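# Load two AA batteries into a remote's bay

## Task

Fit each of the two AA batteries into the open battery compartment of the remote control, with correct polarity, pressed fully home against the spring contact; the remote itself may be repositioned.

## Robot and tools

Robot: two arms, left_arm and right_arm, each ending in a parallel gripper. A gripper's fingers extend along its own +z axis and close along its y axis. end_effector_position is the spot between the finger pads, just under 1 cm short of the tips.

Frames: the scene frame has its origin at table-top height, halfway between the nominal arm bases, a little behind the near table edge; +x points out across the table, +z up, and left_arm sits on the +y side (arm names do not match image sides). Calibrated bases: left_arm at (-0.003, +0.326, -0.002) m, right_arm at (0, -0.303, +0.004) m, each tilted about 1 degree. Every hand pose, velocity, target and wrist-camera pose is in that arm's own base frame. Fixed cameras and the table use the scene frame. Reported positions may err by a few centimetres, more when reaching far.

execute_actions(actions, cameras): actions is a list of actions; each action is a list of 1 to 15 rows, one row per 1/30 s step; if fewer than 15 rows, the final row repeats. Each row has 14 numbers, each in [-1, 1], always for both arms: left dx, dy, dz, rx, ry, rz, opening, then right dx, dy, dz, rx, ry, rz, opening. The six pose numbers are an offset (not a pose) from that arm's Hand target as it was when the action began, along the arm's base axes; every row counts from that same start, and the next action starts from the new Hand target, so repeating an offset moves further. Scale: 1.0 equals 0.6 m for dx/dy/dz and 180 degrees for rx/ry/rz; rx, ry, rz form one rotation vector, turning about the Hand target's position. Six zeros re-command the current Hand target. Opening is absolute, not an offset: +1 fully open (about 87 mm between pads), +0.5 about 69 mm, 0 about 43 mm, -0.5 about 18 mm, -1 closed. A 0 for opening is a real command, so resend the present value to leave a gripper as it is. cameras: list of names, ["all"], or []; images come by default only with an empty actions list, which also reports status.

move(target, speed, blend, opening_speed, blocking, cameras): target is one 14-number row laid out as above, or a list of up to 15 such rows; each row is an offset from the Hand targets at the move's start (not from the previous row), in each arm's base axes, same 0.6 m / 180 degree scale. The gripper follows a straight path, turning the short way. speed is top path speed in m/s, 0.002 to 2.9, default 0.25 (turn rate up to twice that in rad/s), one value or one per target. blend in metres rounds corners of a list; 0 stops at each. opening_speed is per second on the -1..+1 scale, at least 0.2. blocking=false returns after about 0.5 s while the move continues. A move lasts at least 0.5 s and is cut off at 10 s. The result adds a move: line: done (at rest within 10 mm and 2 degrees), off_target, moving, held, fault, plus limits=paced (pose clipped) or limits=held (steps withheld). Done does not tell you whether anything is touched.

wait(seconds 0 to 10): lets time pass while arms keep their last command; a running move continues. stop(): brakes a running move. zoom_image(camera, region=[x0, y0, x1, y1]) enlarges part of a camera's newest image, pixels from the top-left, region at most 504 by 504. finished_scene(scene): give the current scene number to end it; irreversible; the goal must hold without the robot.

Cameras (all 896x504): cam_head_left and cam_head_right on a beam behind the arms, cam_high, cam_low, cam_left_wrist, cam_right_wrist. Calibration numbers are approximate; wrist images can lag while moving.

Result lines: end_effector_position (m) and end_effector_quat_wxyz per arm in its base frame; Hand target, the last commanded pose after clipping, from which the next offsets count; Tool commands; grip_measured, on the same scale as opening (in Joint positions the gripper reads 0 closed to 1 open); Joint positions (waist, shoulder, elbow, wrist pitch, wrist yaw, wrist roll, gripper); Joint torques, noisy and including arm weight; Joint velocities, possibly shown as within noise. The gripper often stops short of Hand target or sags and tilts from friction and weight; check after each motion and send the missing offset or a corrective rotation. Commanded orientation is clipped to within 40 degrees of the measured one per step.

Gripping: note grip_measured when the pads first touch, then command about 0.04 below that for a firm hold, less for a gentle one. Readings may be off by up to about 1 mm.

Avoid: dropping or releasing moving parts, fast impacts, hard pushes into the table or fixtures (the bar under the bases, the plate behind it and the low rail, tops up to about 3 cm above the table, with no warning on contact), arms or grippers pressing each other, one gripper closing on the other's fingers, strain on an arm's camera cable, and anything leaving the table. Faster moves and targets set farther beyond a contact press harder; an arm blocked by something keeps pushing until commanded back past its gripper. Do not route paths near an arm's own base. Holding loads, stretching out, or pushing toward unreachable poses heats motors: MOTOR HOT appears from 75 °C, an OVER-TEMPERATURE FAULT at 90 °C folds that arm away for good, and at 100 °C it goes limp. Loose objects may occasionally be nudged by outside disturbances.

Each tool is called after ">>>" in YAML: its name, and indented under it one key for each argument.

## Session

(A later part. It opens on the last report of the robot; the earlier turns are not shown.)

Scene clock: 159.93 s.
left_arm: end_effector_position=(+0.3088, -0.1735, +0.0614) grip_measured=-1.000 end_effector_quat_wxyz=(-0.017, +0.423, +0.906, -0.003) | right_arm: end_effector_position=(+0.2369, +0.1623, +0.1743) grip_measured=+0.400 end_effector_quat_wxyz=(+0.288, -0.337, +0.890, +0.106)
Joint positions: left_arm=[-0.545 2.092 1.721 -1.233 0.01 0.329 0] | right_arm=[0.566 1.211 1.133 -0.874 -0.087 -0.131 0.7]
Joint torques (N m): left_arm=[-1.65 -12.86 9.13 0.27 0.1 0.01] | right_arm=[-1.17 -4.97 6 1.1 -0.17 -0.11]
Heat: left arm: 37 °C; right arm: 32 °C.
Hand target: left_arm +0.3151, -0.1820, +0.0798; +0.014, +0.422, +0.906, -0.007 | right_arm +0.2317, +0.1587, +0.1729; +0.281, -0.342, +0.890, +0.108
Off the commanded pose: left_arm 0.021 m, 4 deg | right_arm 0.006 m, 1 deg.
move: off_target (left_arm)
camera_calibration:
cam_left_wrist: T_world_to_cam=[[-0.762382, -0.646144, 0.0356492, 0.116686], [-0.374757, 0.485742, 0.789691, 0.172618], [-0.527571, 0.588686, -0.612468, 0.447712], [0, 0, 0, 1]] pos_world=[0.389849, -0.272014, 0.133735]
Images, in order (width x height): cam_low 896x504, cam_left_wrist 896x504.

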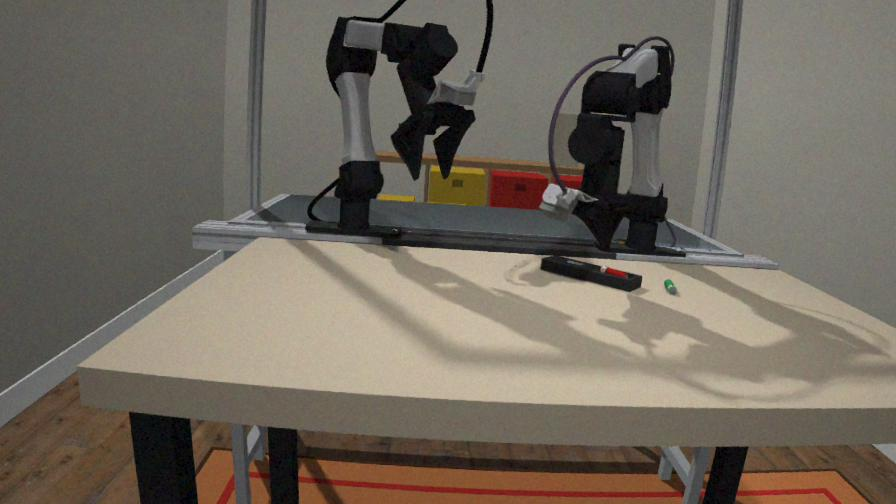

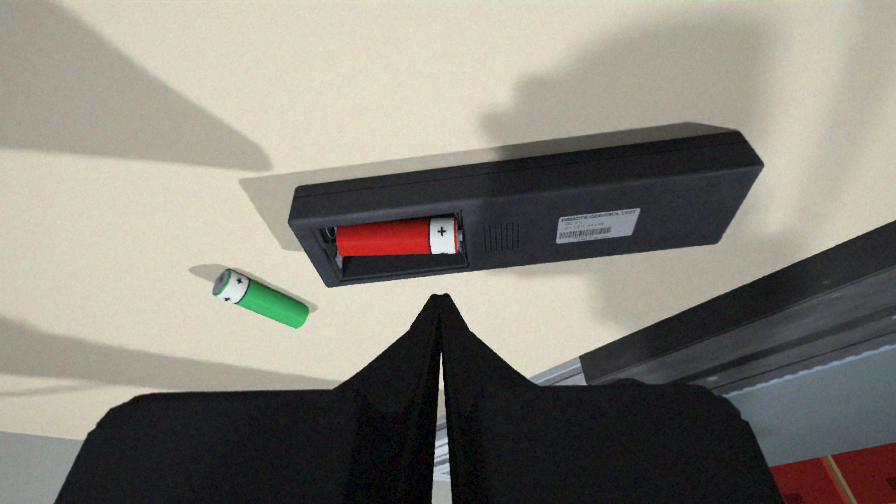

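>>> zoom_image:
  camera: "cam_left_wrist"
  region: [420, 200, 480, 280]

>>> zoom_image:
  camera: "cam_left_wrist"
  region: [310, 210, 390, 290]

Scaled by 6.300 from the camera's 896x504 image, which has a finer 1280x720 frame.

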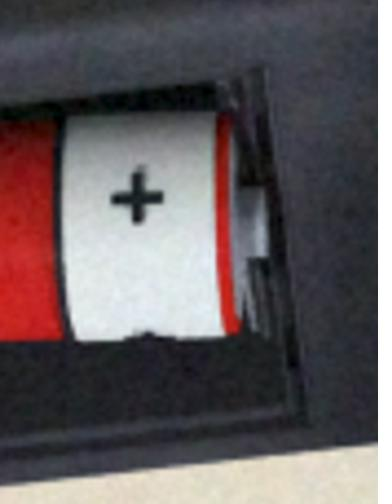

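Scaled by 6.300 from the camera's 896x504 image, which has a finer 1280x720 frame.

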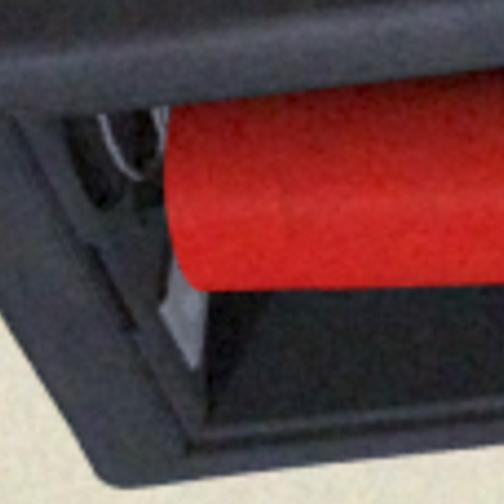

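>>> move:
  target:
    - [-0.0055,0.0055,0,0,0,0,-1,0,0,0,0,0,0,0.4]
    - [-0.0055,0.0055,-0.1,0,0,0,-1,0,0,0,0,0,0,0.4]
  speed: 0.06
  cameras: ["cam_left_wrist","cam_low"]

>>> zoom_image:
  camera: "cam_left_wrist"
  region: [260, 180, 560, 390]

>>> zoom_image:
  camera: "cam_low"
  region: [560, 220, 660, 300]

Scene clock: 163.70 s.
left_arm: end_effector_position=(+0.3109, -0.1748, +0.0243) grip_measured=-1.000 end_effector_quat_wxyz=(+0.010, +0.424, +0.906, -0.006) | right_arm: end_effector_position=(+0.2369, +0.1623, +0.1743) grip_measured=+0.400 end_effector_quat_wxyz=(+0.288, -0.337, +0.890, +0.106)
Joint positions: left_arm=[-0.545 2.077 1.557 -1.029 0.01 0.329 0] | right_arm=[0.566 1.211 1.133 -0.874 -0.087 -0.131 0.7]
Joint torques (N m): left_arm=[-1.43 -9.29 5.89 0.6 0.09 0.02] | right_arm=[-1.18 -4.98 6 1.1 -0.18 -0.11]
Heat: left arm: 38 °C; right arm: 32 °C.
Hand target: left_arm +0.3118, -0.1787, +0.0198; +0.014, +0.422, +0.906, -0.007 | right_arm +0.2317, +0.1587, +0.1729; +0.281, -0.342, +0.890, +0.108
Off the commanded pose: left_arm 0.006 m, 1 deg | right_arm 0.006 m, 1 deg.
move: done
camera_calibration:
cam_left_wrist: T_world_to_cam=[[-0.76361, -0.645417, 0.0183221, 0.119738], [-0.410868, 0.507607, 0.757313, 0.219154], [-0.498083, 0.570764, -0.652796, 0.415599], [0, 0, 0, 1]] pos_world=[0.388479, -0.271172, 0.103139]
Images, in order (width x height): cam_low 896x504, cam_left_wrist 896x504.

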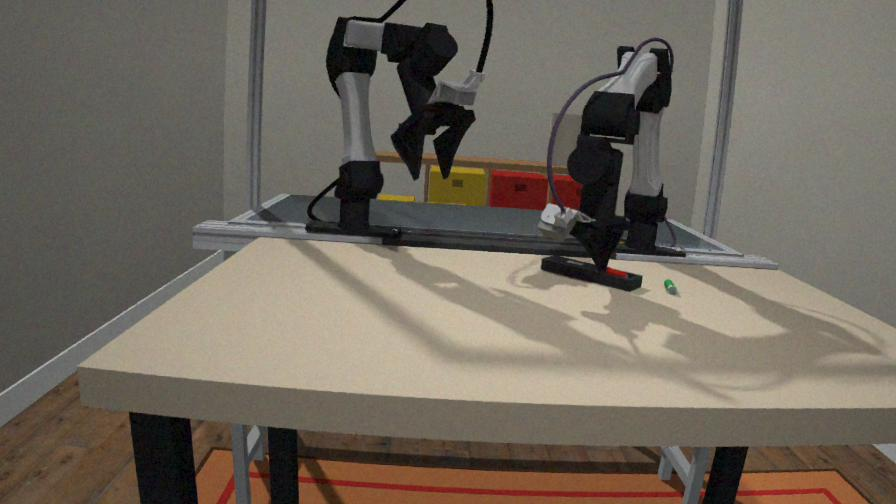

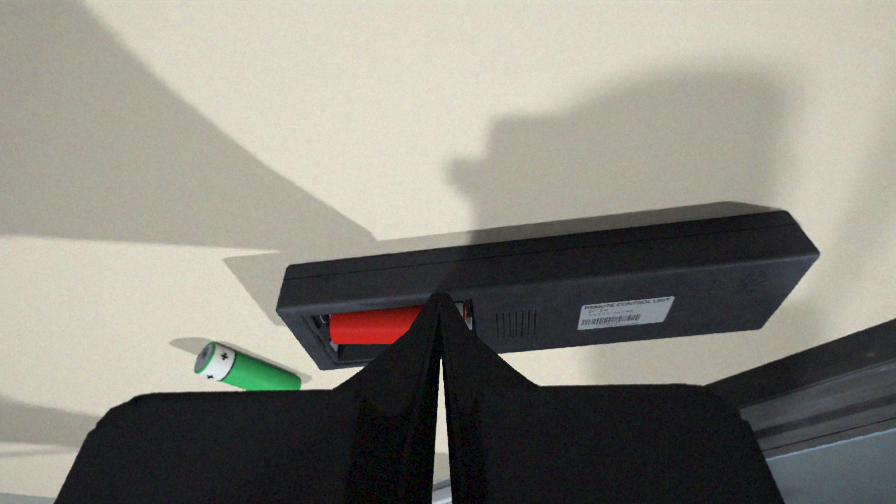

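Scaled by 1.680 from the camera's 896x504 image, which has a finer 1280x720 frame.

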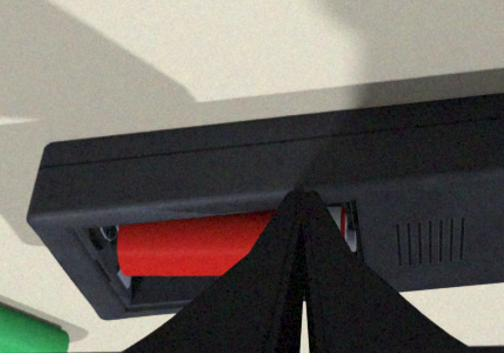

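Scaled by 5.040 from the camera's 896x504 image, which has a finer 1280x720 frame.

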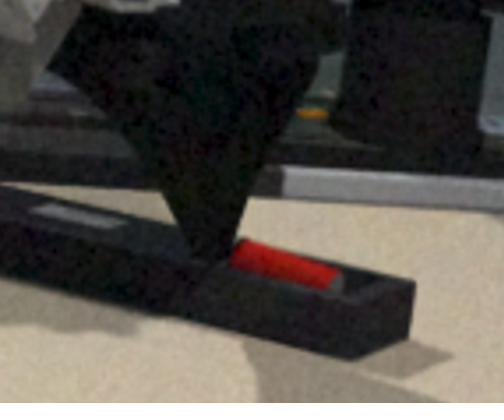

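>>> move:
  target:
    - [-0.008,0.010,0.025,0,0,0,-1,0,0,0,0,0,0,0.4]
    - [-0.008,0.010,-0.005,0,0,0,-1,0,0,0,0,0,0,0.4]
  speed: 0.06
  cameras: ["cam_left_wrist","cam_low"]

>>> zoom_image:
  camera: "cam_left_wrist"
  region: [260, 180, 560, 390]

>>> zoom_image:
  camera: "cam_low"
  region: [560, 220, 660, 300]

Scene clock: 165.27 s.
left_arm: end_effector_position=(+0.3075, -0.1728, +0.0226) grip_measured=-1.000 end_effector_quat_wxyz=(+0.010, +0.424, +0.906, -0.006) | right_arm: end_effector_position=(+0.2369, +0.1623, +0.1743) grip_measured=+0.400 end_effector_quat_wxyz=(+0.288, -0.337, +0.890, +0.106)
Joint positions: left_arm=[-0.545 2.064 1.53 -1.015 0.01 0.329 0] | right_arm=[0.566 1.211 1.133 -0.874 -0.087 -0.131 0.7]
Joint torques (N m): left_arm=[-0.83 -9.94 4.12 0.71 0.09 0.1] | right_arm=[-1.18 -4.98 6 1.09 -0.18 -0.12]
Heat: left arm: 37 °C; right arm: 32 °C.
Hand target: left_arm +0.3070, -0.1727, +0.0167; +0.014, +0.422, +0.906, -0.007 | right_arm +0.2317, +0.1587, +0.1729; +0.281, -0.342, +0.890, +0.108
Off the commanded pose: left_arm 0.006 m, 1 deg | right_arm 0.006 m, 1 deg.
move: done
camera_calibration:
cam_left_wrist: T_world_to_cam=[[-0.76361, -0.645417, 0.0183221, 0.11853], [-0.410868, 0.507607, 0.757313, 0.218054], [-0.498083, 0.570764, -0.652796, 0.411532], [0, 0, 0, 1]] pos_world=[0.385079, -0.269072, 0.101339]
Images, in order (width x height): cam_low 896x504, cam_left_wrist 896x504.

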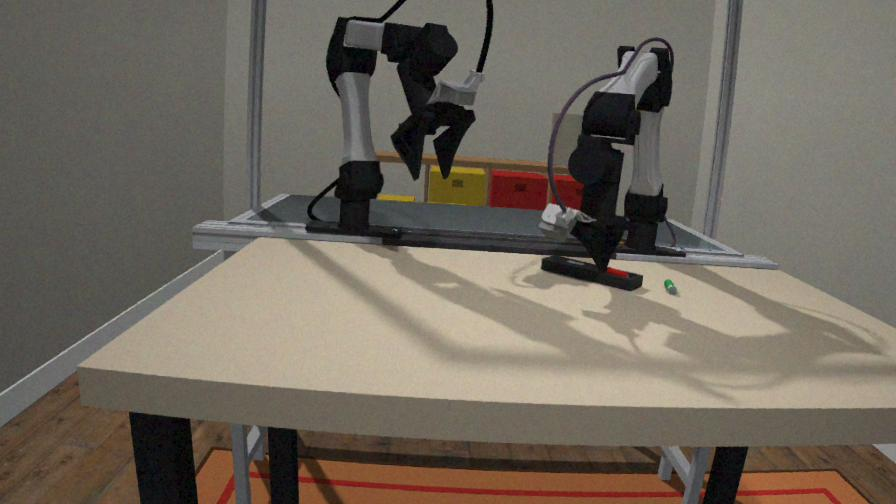

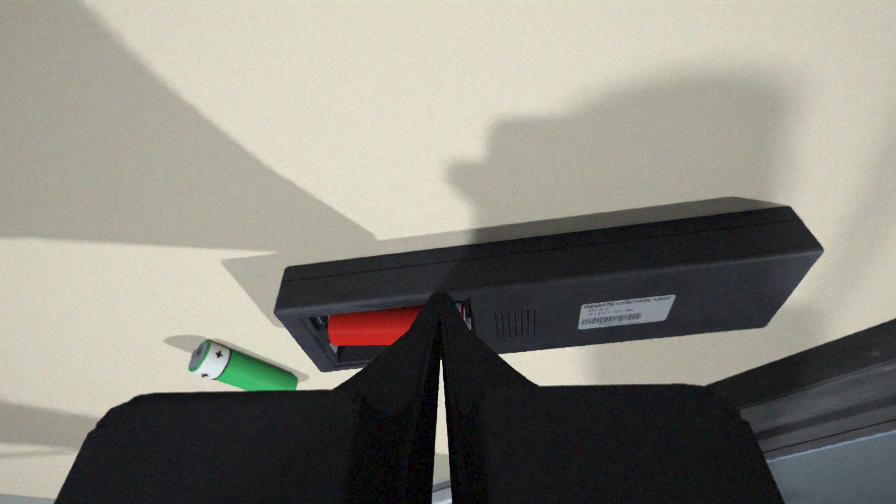

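Scaled by 1.680 from the camera's 896x504 image, which has a finer 1280x720 frame.

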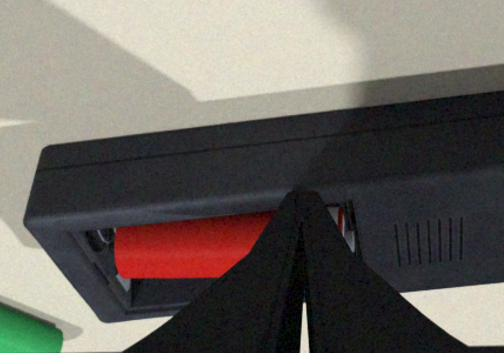

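Scaled by 5.040 from the camera's 896x504 image, which has a finer 1280x720 frame.

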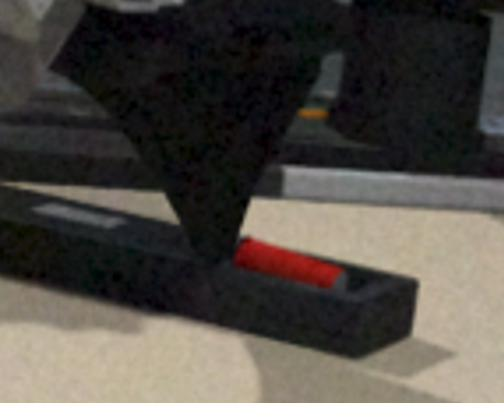

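>>> move:
  target:
    - [0,0,0.06,0,0,0,-1,0,0,0,0,0,0,0.4]
    - [-0.006,0.010,0.06,0,0,0,-1,0,0,0,0,0,0,0.4]
  speed: 0.08
  cameras: ["cam_left_wrist","cam_low"]

>>> zoom_image:
  camera: "cam_left_wrist"
  region: [260, 130, 560, 340]

>>> zoom_image:
  camera: "cam_low"
  region: [560, 220, 660, 300]

Scene clock: 167.00 s.
left_arm: end_effector_position=(+0.2987, -0.1674, +0.0427) grip_measured=-1.000 end_effector_quat_wxyz=(-0.005, +0.424, +0.906, -0.004) | right_arm: end_effector_position=(+0.2369, +0.1623, +0.1743) grip_measured=+0.400 end_effector_quat_wxyz=(+0.288, -0.337, +0.890, +0.106)
Joint positions: left_arm=[-0.545 2.035 1.564 -1.109 0.01 0.329 0] | right_arm=[0.566 1.211 1.133 -0.874 -0.087 -0.131 0.7]
Joint torques (N m): left_arm=[-0.05 -12.27 6.35 0.4 0.1 0.2] | right_arm=[-1.2 -4.98 6.01 1.09 -0.18 -0.11]
Heat: left arm: 38 °C; right arm: 32 °C.
Hand target: left_arm +0.3034, -0.1667, +0.0527; +0.014, +0.422, +0.906, -0.007 | right_arm +0.2317, +0.1587, +0.1729; +0.281, -0.342, +0.890, +0.108
Off the commanded pose: left_arm 0.011 m, 2 deg | right_arm 0.006 m, 1 deg.
move: off_target (left_arm)
camera_calibration:
cam_left_wrist: T_world_to_cam=[[-0.762991, -0.6458, 0.0280482, 0.114214], [-0.390854, 0.495472, 0.77572, 0.187723], [-0.514857, 0.580905, -0.630454, 0.423036], [0, 0, 0, 1]] pos_world=[0.378319, -0.264996, 0.117881]
Images, in order (width x height): cam_low 896x504, cam_left_wrist 896x504.

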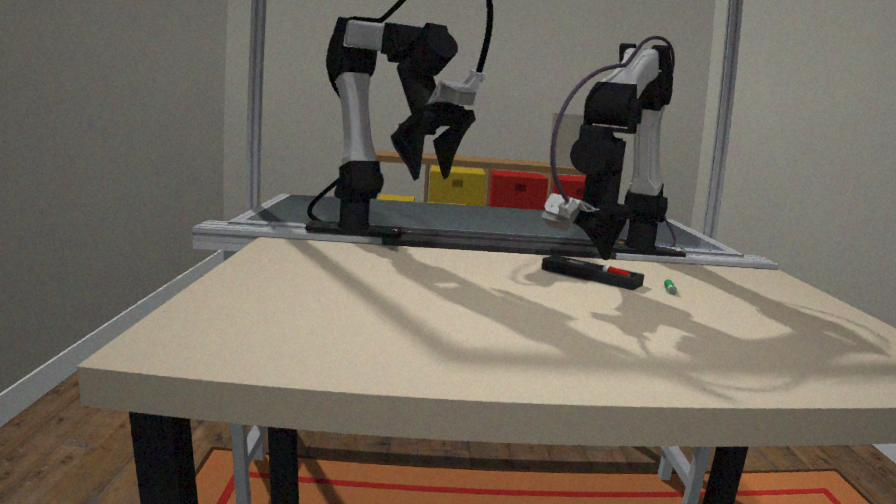

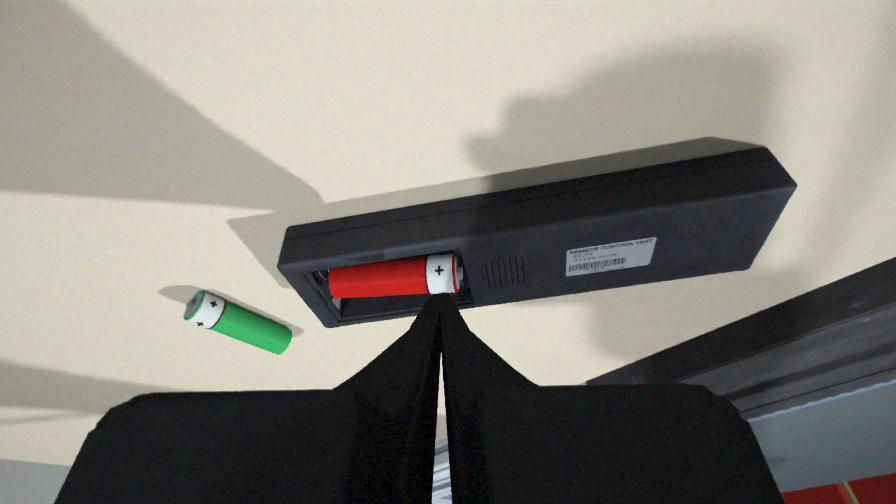

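Scaled by 1.680 from the camera's 896x504 image, which has a finer 1280x720 frame.

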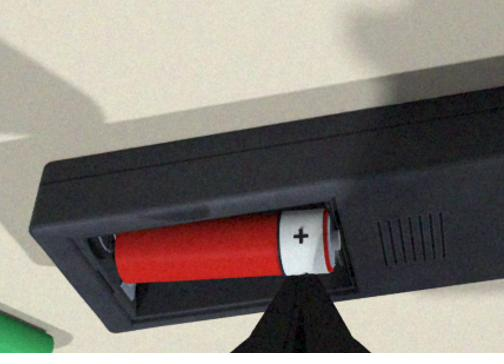

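Scaled by 5.040 from the camera's 896x504 image, which has a finer 1280x720 frame.

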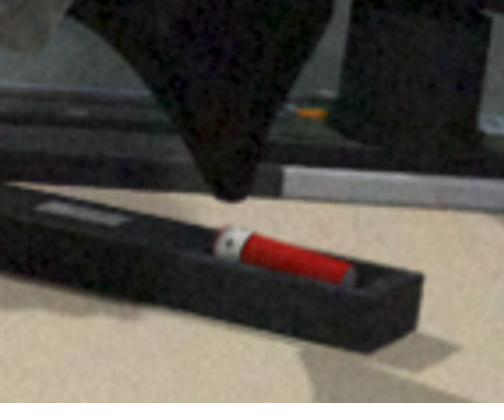

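>>> move:
  target:
    - [-0.013,0.013,0.01,0,0,0,-1,0,0,0,0,0,0,0.4]
  speed: 0.08
  cameras: ["cam_left_wrist"]

Scene clock: 168.20 s.
left_arm: end_effector_position=(+0.2940, -0.1607, +0.0495) grip_measured=-1.000 end_effector_quat_wxyz=(+0.000, +0.419, +0.908, -0.005) | right_arm: end_effector_position=(+0.2369, +0.1623, +0.1743) grip_measured=+0.400 end_effector_quat_wxyz=(+0.288, -0.337, +0.890, +0.106)
Joint positions: left_arm=[-0.535 1.992 1.531 -1.109 0.01 0.33 0] | right_arm=[0.566 1.211 1.133 -0.874 -0.087 -0.131 0.7]
Joint torques (N m): left_arm=[-0.24 -12.11 5.85 0.37 0.1 0.26] | right_arm=[-1.18 -4.97 6.01 1.1 -0.18 -0.12]
Heat: left arm: 38 °C; right arm: 32 °C.
Hand target: left_arm +0.2957, -0.1588, +0.0588; +0.015, +0.422, +0.906, -0.007 | right_arm +0.2317, +0.1587, +0.1729; +0.281, -0.342, +0.890, +0.108
Off the commanded pose: left_arm 0.010 m, 2 deg | right_arm 0.006 m, 1 deg.
move: done
camera_calibration:
cam_left_wrist: T_world_to_cam=[[-0.757297, -0.652592, 0.025018, 0.112256], [-0.401704, 0.495676, 0.770026, 0.180764], [-0.514913, 0.573088, -0.637522, 0.420065], [0, 0, 0, 1]] pos_world=[0.373922, -0.257077, 0.125799]
Images, in order (width x height): cam_left_wrist 896x504.

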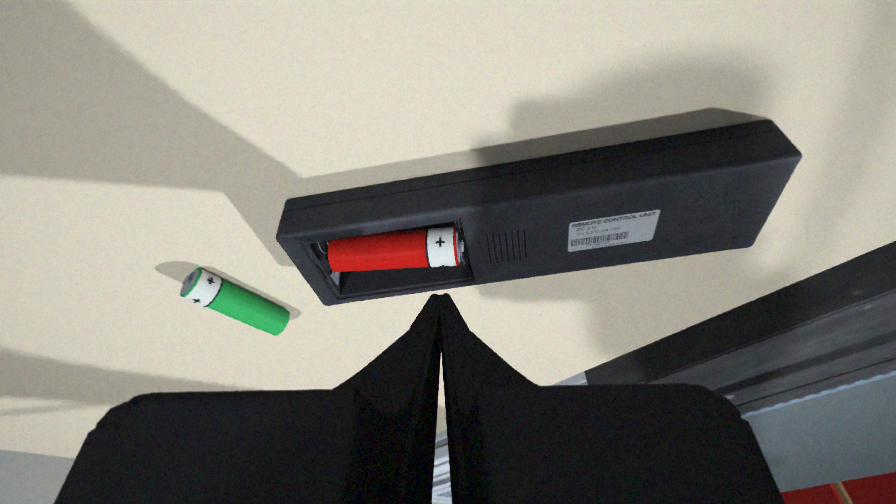

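>>> move:
  target:
    - [-0.007,0.006,0.0,0,0,0,-1,0,0,0,0,0,0,0.4]
    - [-0.009,0.008,-0.06,0,0,0,-1,0,0,0,0,0,0,0.4]
  speed: 0.06
  cameras: ["cam_left_wrist","cam_low"]

>>> zoom_image:
  camera: "cam_left_wrist"
  region: [260, 180, 560, 390]

>>> zoom_image:
  camera: "cam_low"
  region: [560, 220, 660, 300]

Scene clock: 170.17 s.
left_arm: end_effector_position=(+0.2808, -0.1514, +0.0246) grip_measured=-1.000 end_effector_quat_wxyz=(-0.007, +0.419, +0.908, -0.004) | right_arm: end_effector_position=(+0.2369, +0.1623, +0.1743) grip_measured=+0.400 end_effector_quat_wxyz=(+0.288, -0.337, +0.890, +0.106)
Joint positions: left_arm=[-0.532 1.972 1.397 -1.009 0.01 0.333 0] | right_arm=[0.566 1.211 1.133 -0.874 -0.087 -0.131 0.7]
Joint torques (N m): left_arm=[-0.21 -9.32 5.75 0.76 0.09 0.29] | right_arm=[-1.2 -4.94 6.04 1.09 -0.18 -0.12]
Heat: left arm: 38 °C; right arm: 32 °C.
Hand target: left_arm +0.2903, -0.1541, +0.0228; +0.015, +0.422, +0.906, -0.007 | right_arm +0.2317, +0.1587, +0.1729; +0.281, -0.342, +0.890, +0.108
Off the commanded pose: left_arm 0.010 m, 3 deg | right_arm 0.006 m, 1 deg.
move: off_target (left_arm)
camera_calibration:
cam_left_wrist: T_world_to_cam=[[-0.75623, -0.653652, 0.0292502, 0.108285], [-0.393376, 0.489921, 0.777967, 0.186592], [-0.52285, 0.576816, -0.627624, 0.394669], [0, 0, 0, 1]] pos_world=[0.361641, -0.248286, 0.0993738]
Images, in order (width x height): cam_low 896x504, cam_left_wrist 896x504.

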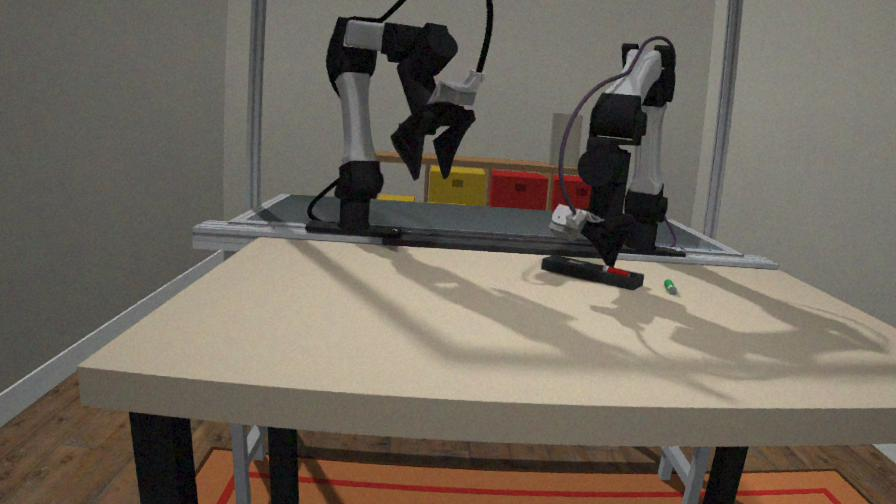

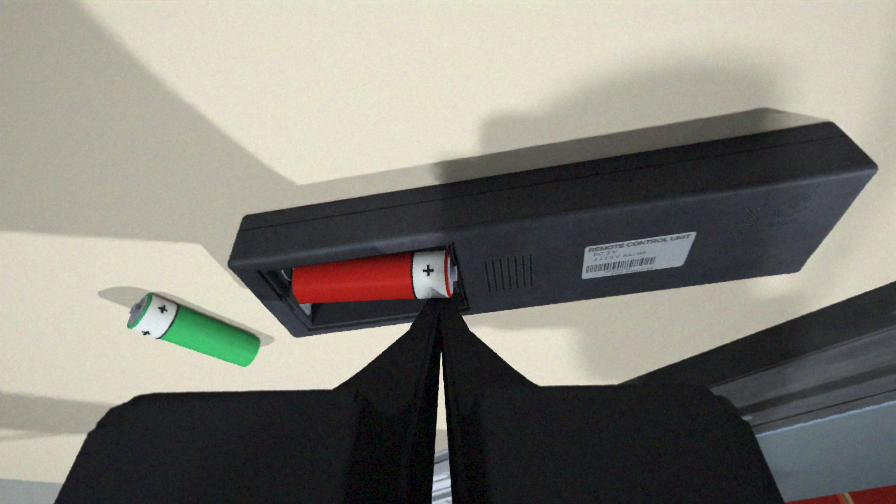

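Scaled by 1.680 from the camera's 896x504 image, which has a finer 1280x720 frame.

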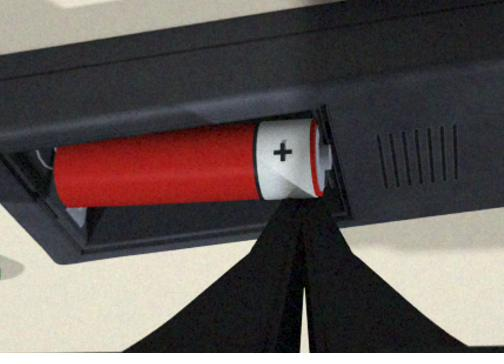

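Scaled by 5.040 from the camera's 896x504 image, which has a finer 1280x720 frame.

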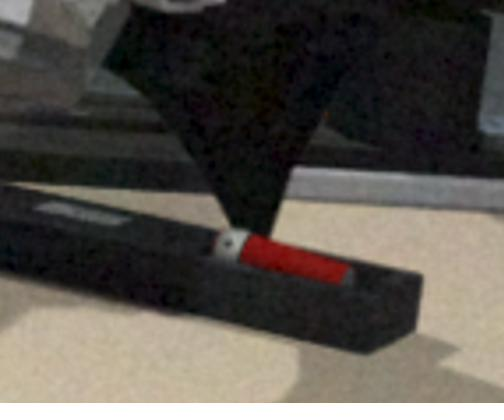

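>>> move:
  target:
    - [0.0,0.0,0.035,0,0,0,-1,0,0,0,0,0,0,0.4]
    - [0.014,-0.009,0.035,0,0,0,-1,0,0,0,0,0,0,0.4]
  speed: 0.06
  cameras: ["cam_left_wrist"]

>>> zoom_image:
  camera: "cam_left_wrist"
  region: [260, 180, 560, 390]

Scene clock: 171.73 s.
left_arm: end_effector_position=(+0.2909, -0.1574, +0.0408) grip_measured=-1.000 end_effector_quat_wxyz=(+0.006, +0.419, +0.908, -0.006) | right_arm: end_effector_position=(+0.2369, +0.1623, +0.1743) grip_measured=+0.400 end_effector_quat_wxyz=(+0.288, -0.337, +0.890, +0.106)
Joint positions: left_arm=[-0.532 1.972 1.468 -1.054 0.01 0.333 0] | right_arm=[0.566 1.211 1.133 -0.874 -0.087 -0.131 0.7]
Joint torques (N m): left_arm=[-0.34 -8.43 8.8 0.39 0.1 0.28] | right_arm=[-1.18 -4.97 6.01 1.1 -0.18 -0.11]
Heat: left arm: 38 °C; right arm: 32 °C.
Hand target: left_arm +0.2986, -0.1595, +0.0438; +0.014, +0.422, +0.906, -0.007 | right_arm +0.2317, +0.1587, +0.1729; +0.281, -0.342, +0.890, +0.108
Off the commanded pose: left_arm 0.009 m, 1 deg | right_arm 0.006 m, 1 deg.
move: done
camera_calibration:
cam_left_wrist: T_world_to_cam=[[-0.756806, -0.6533, 0.021037, 0.112072], [-0.410358, 0.499933, 0.762675, 0.188058], [-0.508773, 0.568565, -0.646439, 0.408866], [0, 0, 0, 1]] pos_world=[0.370008, -0.253267, 0.118523]
Images, in order (width x height): cam_left_wrist 896x504.

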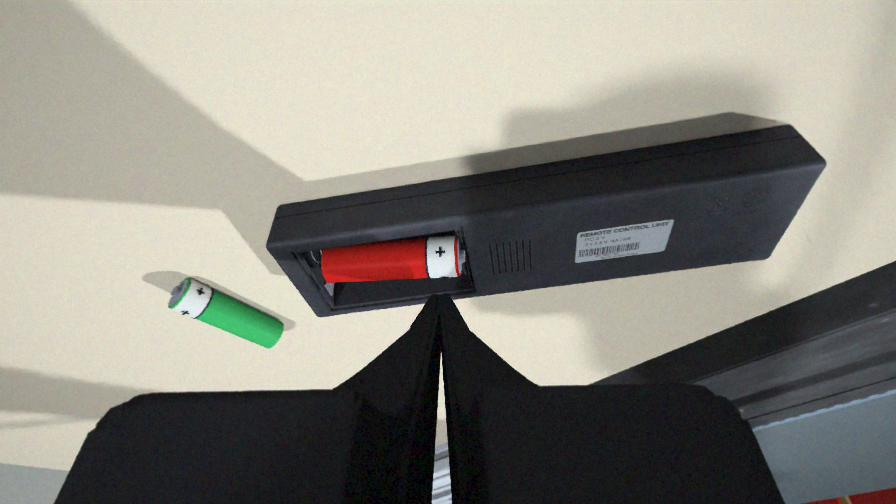

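Scaled by 1.680 from the camera's 896x504 image, which has a finer 1280x720 frame.

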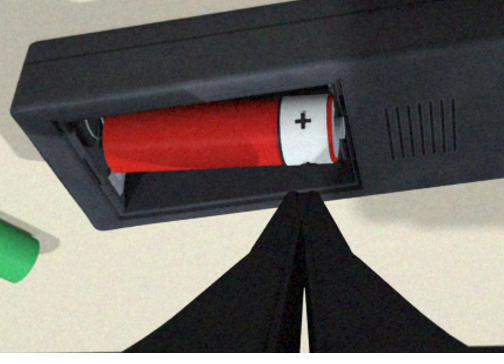

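>>> move:
  target:
    - [0.009,-0.008,-0.04,0,0,0,-1,0,0,0,0,0,0,0.4]
  speed: 0.06
  cameras: ["cam_left_wrist"]

>>> zoom_image:
  camera: "cam_left_wrist"
  region: [260, 180, 560, 390]

Scene clock: 172.67 s.
left_arm: end_effector_position=(+0.2929, -0.1585, +0.0307) grip_measured=-1.000 end_effector_quat_wxyz=(+0.000, +0.419, +0.908, -0.005) | right_arm: end_effector_position=(+0.2369, +0.1623, +0.1743) grip_measured=+0.400 end_effector_quat_wxyz=(+0.288, -0.337, +0.890, +0.106)
Joint positions: left_arm=[-0.532 2.002 1.468 -1.036 0.01 0.333 0] | right_arm=[0.566 1.211 1.133 -0.874 -0.087 -0.131 0.7]
Joint torques (N m): left_arm=[-0.68 -6.9 6.61 0.9 0.09 0.23] | right_arm=[-1.21 -4.94 6 1.1 -0.18 -0.12]
Heat: left arm: 38 °C; right arm: 32 °C.
Hand target: left_arm +0.3040, -0.1643, +0.0197; +0.015, +0.422, +0.906, -0.007 | right_arm +0.2317, +0.1587, +0.1729; +0.281, -0.342, +0.890, +0.108
Off the commanded pose: left_arm 0.017 m, 2 deg | right_arm 0.006 m, 1 deg.
move: off_target (left_arm)
camera_calibration:
cam_left_wrist: T_world_to_cam=[[-0.756575, -0.65344, 0.0247026, 0.112877], [-0.402793, 0.49546, 0.769596, 0.194027], [-0.515124, 0.572307, -0.638054, 0.406253], [0, 0, 0, 1]] pos_world=[0.372823, -0.254875, 0.107101]
Images, in order (width x height): cam_left_wrist 896x504.

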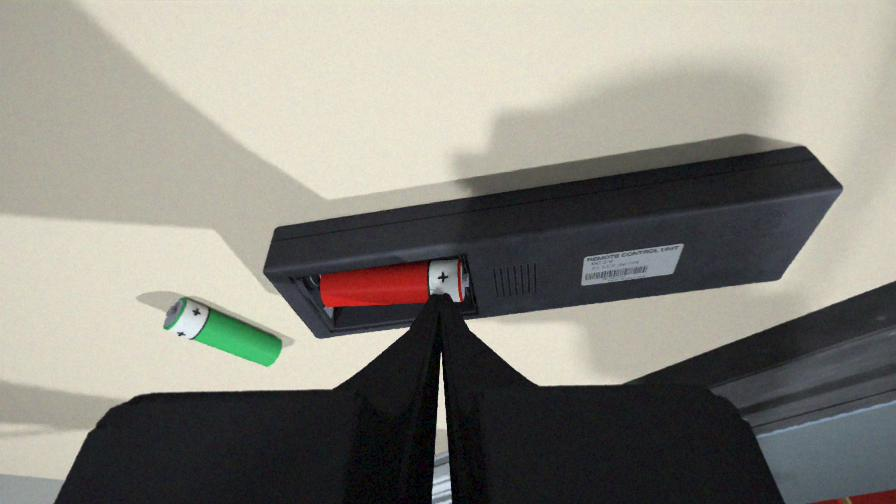

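Scaled by 1.680 from the camera's 896x504 image, which has a finer 1280x720 frame.

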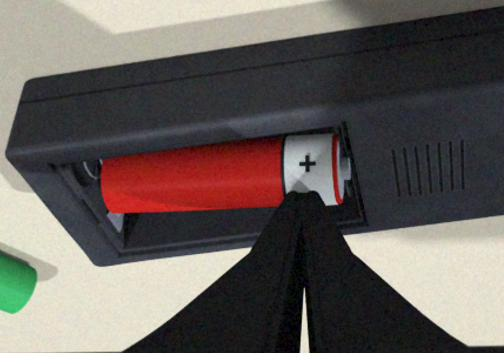

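>>> move:
  target:
    - [0.003,-0.003,-0.05,0,0,0,-1,0,0,0,0,0,0,0.4]
  speed: 0.06
  cameras: ["cam_left_wrist","cam_low"]

>>> zoom_image:
  camera: "cam_left_wrist"
  region: [260, 180, 560, 390]

>>> zoom_image:
  camera: "cam_low"
  region: [560, 220, 660, 300]

Scene clock: 173.67 s.
left_arm: end_effector_position=(+0.2927, -0.1582, +0.0283) grip_measured=-1.000 end_effector_quat_wxyz=(+0.000, +0.419, +0.908, -0.004) | right_arm: end_effector_position=(+0.2369, +0.1623, +0.1743) grip_measured=+0.400 end_effector_quat_wxyz=(+0.288, -0.337, +0.890, +0.106)
Joint positions: left_arm=[-0.532 2.005 1.462 -1.028 0.009 0.333 0] | right_arm=[0.566 1.211 1.133 -0.874 -0.087 -0.131 0.7]
Joint torques (N m): left_arm=[-0.87 -4 2.17 1.7 0.1 0.21] | right_arm=[-1.17 -5 6 1.1 -0.17 -0.11]
Heat: left arm: 38 °C; right arm: 32 °C.
Hand target: left_arm +0.3058, -0.1660, -0.0102; +0.014, +0.422, +0.906, -0.007 | right_arm +0.2317, +0.1587, +0.1729; +0.281, -0.342, +0.890, +0.108
Off the commanded pose: left_arm 0.041 m, 2 deg | right_arm 0.006 m, 1 deg.
move: off_target (left_arm)
camera_calibration:
cam_left_wrist: T_world_to_cam=[[-0.756548, -0.653497, 0.0239998, 0.112969], [-0.402481, 0.494247, 0.770538, 0.195328], [-0.515406, 0.57329, -0.636942, 0.404616], [0, 0, 0, 1]] pos_world=[0.372624, -0.254678, 0.104498]
Images, in order (width x height): cam_low 896x504, cam_left_wrist 896x504.

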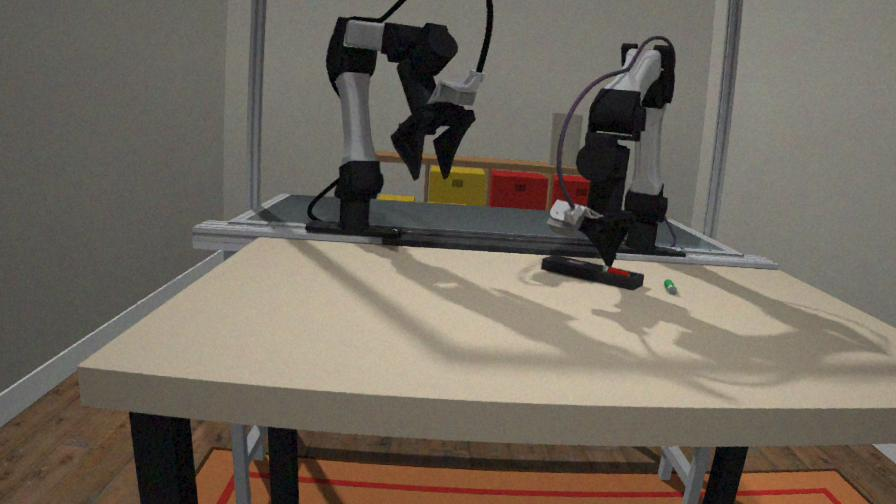

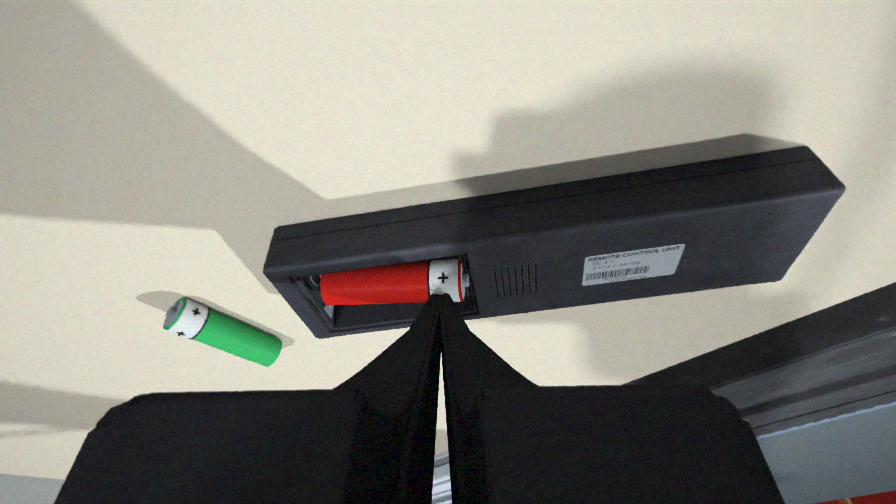

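Scaled by 1.680 from the camera's 896x504 image, which has a finer 1280x720 frame.

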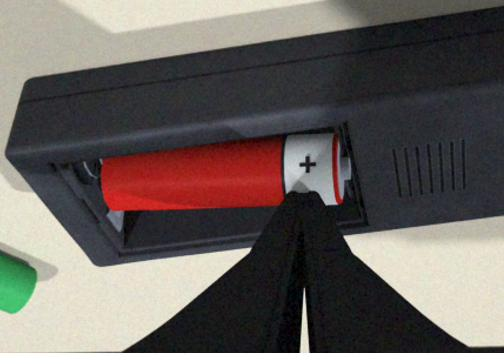

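Scaled by 5.040 from the camera's 896x504 image, which has a finer 1280x720 frame.

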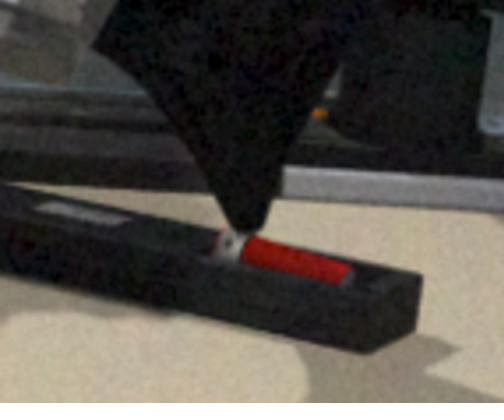

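>>> move:
  target:
    - [-0.003,0.003,0.09,0,0,0,-1,0,0,0,0,0,0,0.4]
    - [0.045,0.043,0.09,0,0,0,-1,0,0,0,0,0,0,0.4]
  speed: 0.08
  cameras: ["cam_left_wrist","cam_low"]

>>> zoom_image:
  camera: "cam_left_wrist"
  region: [320, 180, 560, 390]

>>> zoom_image:
  camera: "cam_low"
  region: [590, 250, 650, 290]

Scene clock: 176.10 s.
left_arm: end_effector_position=(+0.3248, -0.1367, +0.0413) grip_measured=-1.000 end_effector_quat_wxyz=(+0.006, +0.416, +0.909, -0.004) | right_arm: end_effector_position=(+0.2369, +0.1623, +0.1743) grip_measured=+0.400 end_effector_quat_wxyz=(+0.288, -0.337, +0.890, +0.106)
Joint positions: left_arm=[-0.442 2.048 1.582 -1.092 0.009 0.417 0] | right_arm=[0.566 1.211 1.133 -0.874 -0.087 -0.131 0.7]
Joint torques (N m): left_arm=[-0.7 -8.68 9.26 0.38 0.13 0.28] | right_arm=[-1.22 -4.96 6.01 1.09 -0.18 -0.12]
Heat: left arm: 37 °C; right arm: 32 °C.
Hand target: left_arm +0.3328, -0.1402, +0.0437; +0.014, +0.422, +0.906, -0.007 | right_arm +0.2317, +0.1587, +0.1729; +0.281, -0.342, +0.890, +0.108
Off the commanded pose: left_arm 0.009 m, 1 deg | right_arm 0.006 m, 1 deg.
move: done
camera_calibration:
cam_left_wrist: T_world_to_cam=[[-0.753033, -0.657703, 0.0191936, 0.149572], [-0.413725, 0.495971, 0.763443, 0.191766], [-0.511638, 0.566956, -0.64559, 0.415422], [0, 0, 0, 1]] pos_world=[0.404517, -0.232263, 0.11892]
Images, in order (width x height): cam_low 896x504, cam_left_wrist 896x504.

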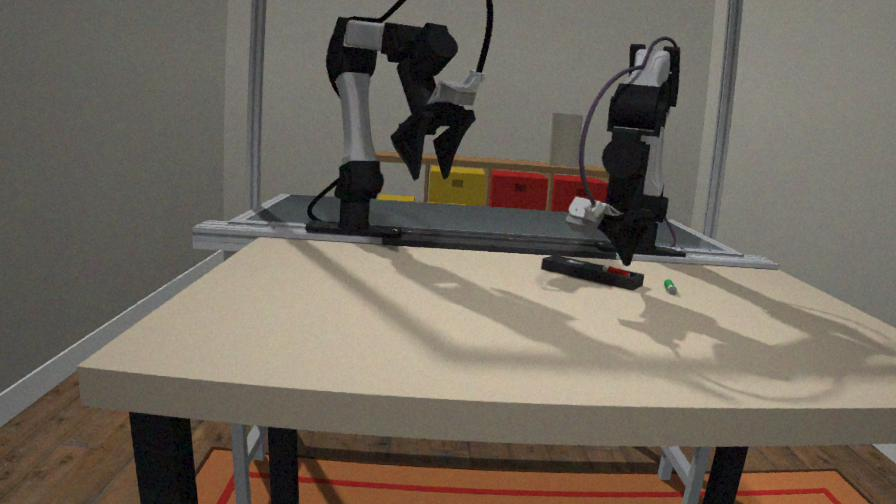

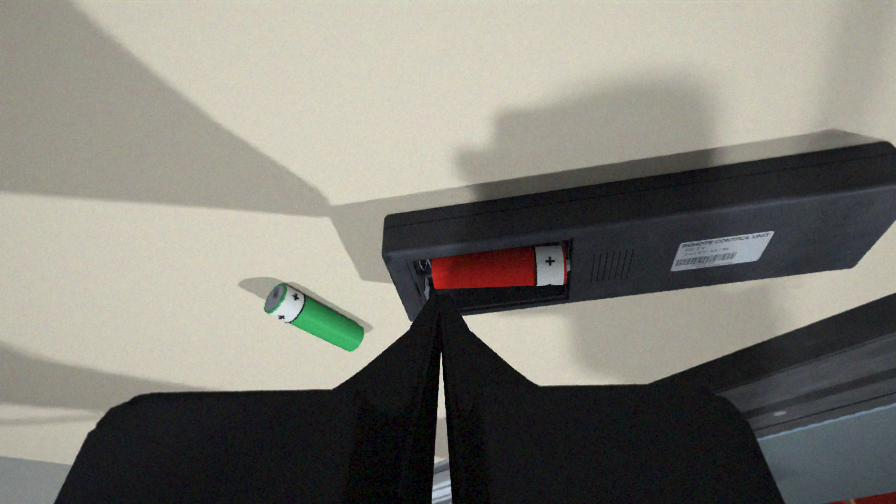

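Scaled by 2.100 from the camera's 896x504 image, which has a finer 1280x720 frame.

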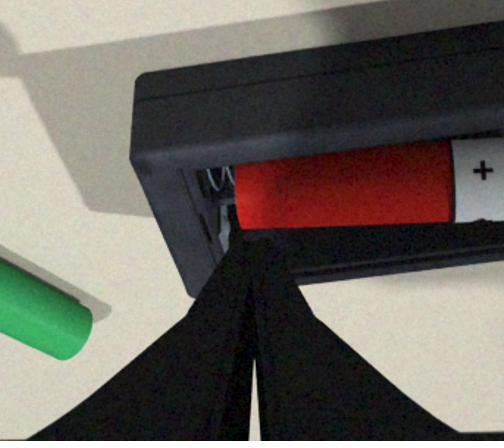

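Scaled by 8.400 from the camera's 896x504 image, which has a finer 1280x720 frame.

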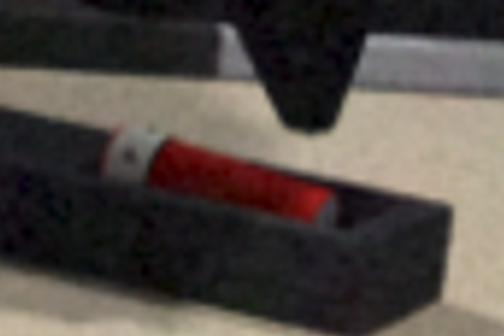

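>>> move:
  target:
    - [-0.0535,-0.036,0.01,0,0,0,-1,0,0,0,0,0,0,0.4]
    - [-0.052,-0.038,-0.06,0,0,0,-1,0,0,0,0,0,0,0.4]
  speed: 0.06
  cameras: ["cam_left_wrist","cam_low"]

>>> zoom_image:
  camera: "cam_left_wrist"
  region: [260, 180, 560, 390]

Scene clock: 178.97 s.
left_arm: end_effector_position=(+0.2953, -0.1539, +0.0280) grip_measured=-1.000 end_effector_quat_wxyz=(-0.003, +0.425, +0.905, -0.002) | right_arm: end_effector_position=(+0.2369, +0.1623, +0.1743) grip_measured=+0.400 end_effector_quat_wxyz=(+0.288, -0.337, +0.890, +0.106)
Joint positions: left_arm=[-0.522 2.01 1.468 -1.034 0.004 0.356 0] | right_arm=[0.566 1.211 1.133 -0.874 -0.087 -0.131 0.7]
Joint torques (N m): left_arm=[-1.63 -7.23 3.17 1.3 0.13 -0.05] | right_arm=[-1.18 -4.96 5.98 1.1 -0.17 -0.12]
Heat: left arm: 37 °C; right arm: 32 °C.
Hand target: left_arm +0.3016, -0.1631, +0.0077; +0.014, +0.422, +0.906, -0.007 | right_arm +0.2317, +0.1587, +0.1729; +0.281, -0.342, +0.890, +0.108
Off the commanded pose: left_arm 0.023 m, 2 deg | right_arm 0.006 m, 1 deg.
move: off_target (left_arm)
camera_calibration:
cam_left_wrist: T_world_to_cam=[[-0.765178, -0.643463, 0.021382, 0.122034], [-0.393782, 0.494027, 0.77516, 0.191743], [-0.50935, 0.584716, -0.631403, 0.403107], [0, 0, 0, 1]] pos_world=[0.374205, -0.251905, 0.103282]
Images, in order (width x height): cam_low 896x504, cam_left_wrist 896x504.

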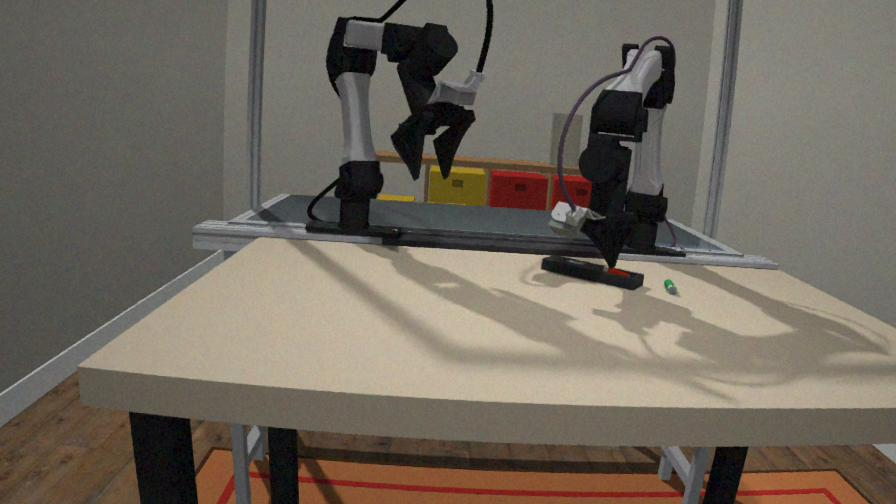

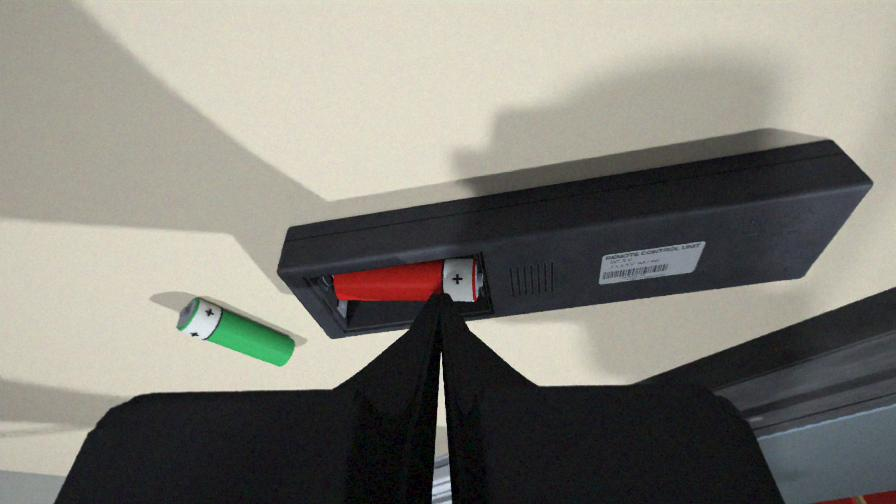

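Scaled by 1.680 from the camera's 896x504 image, which has a finer 1280x720 frame.

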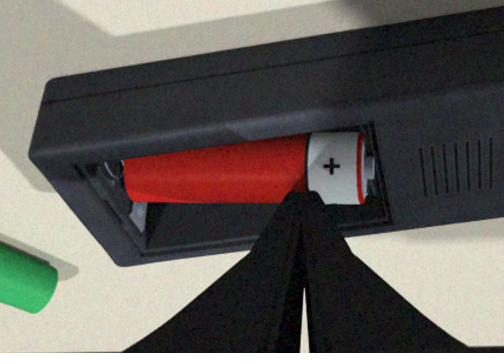

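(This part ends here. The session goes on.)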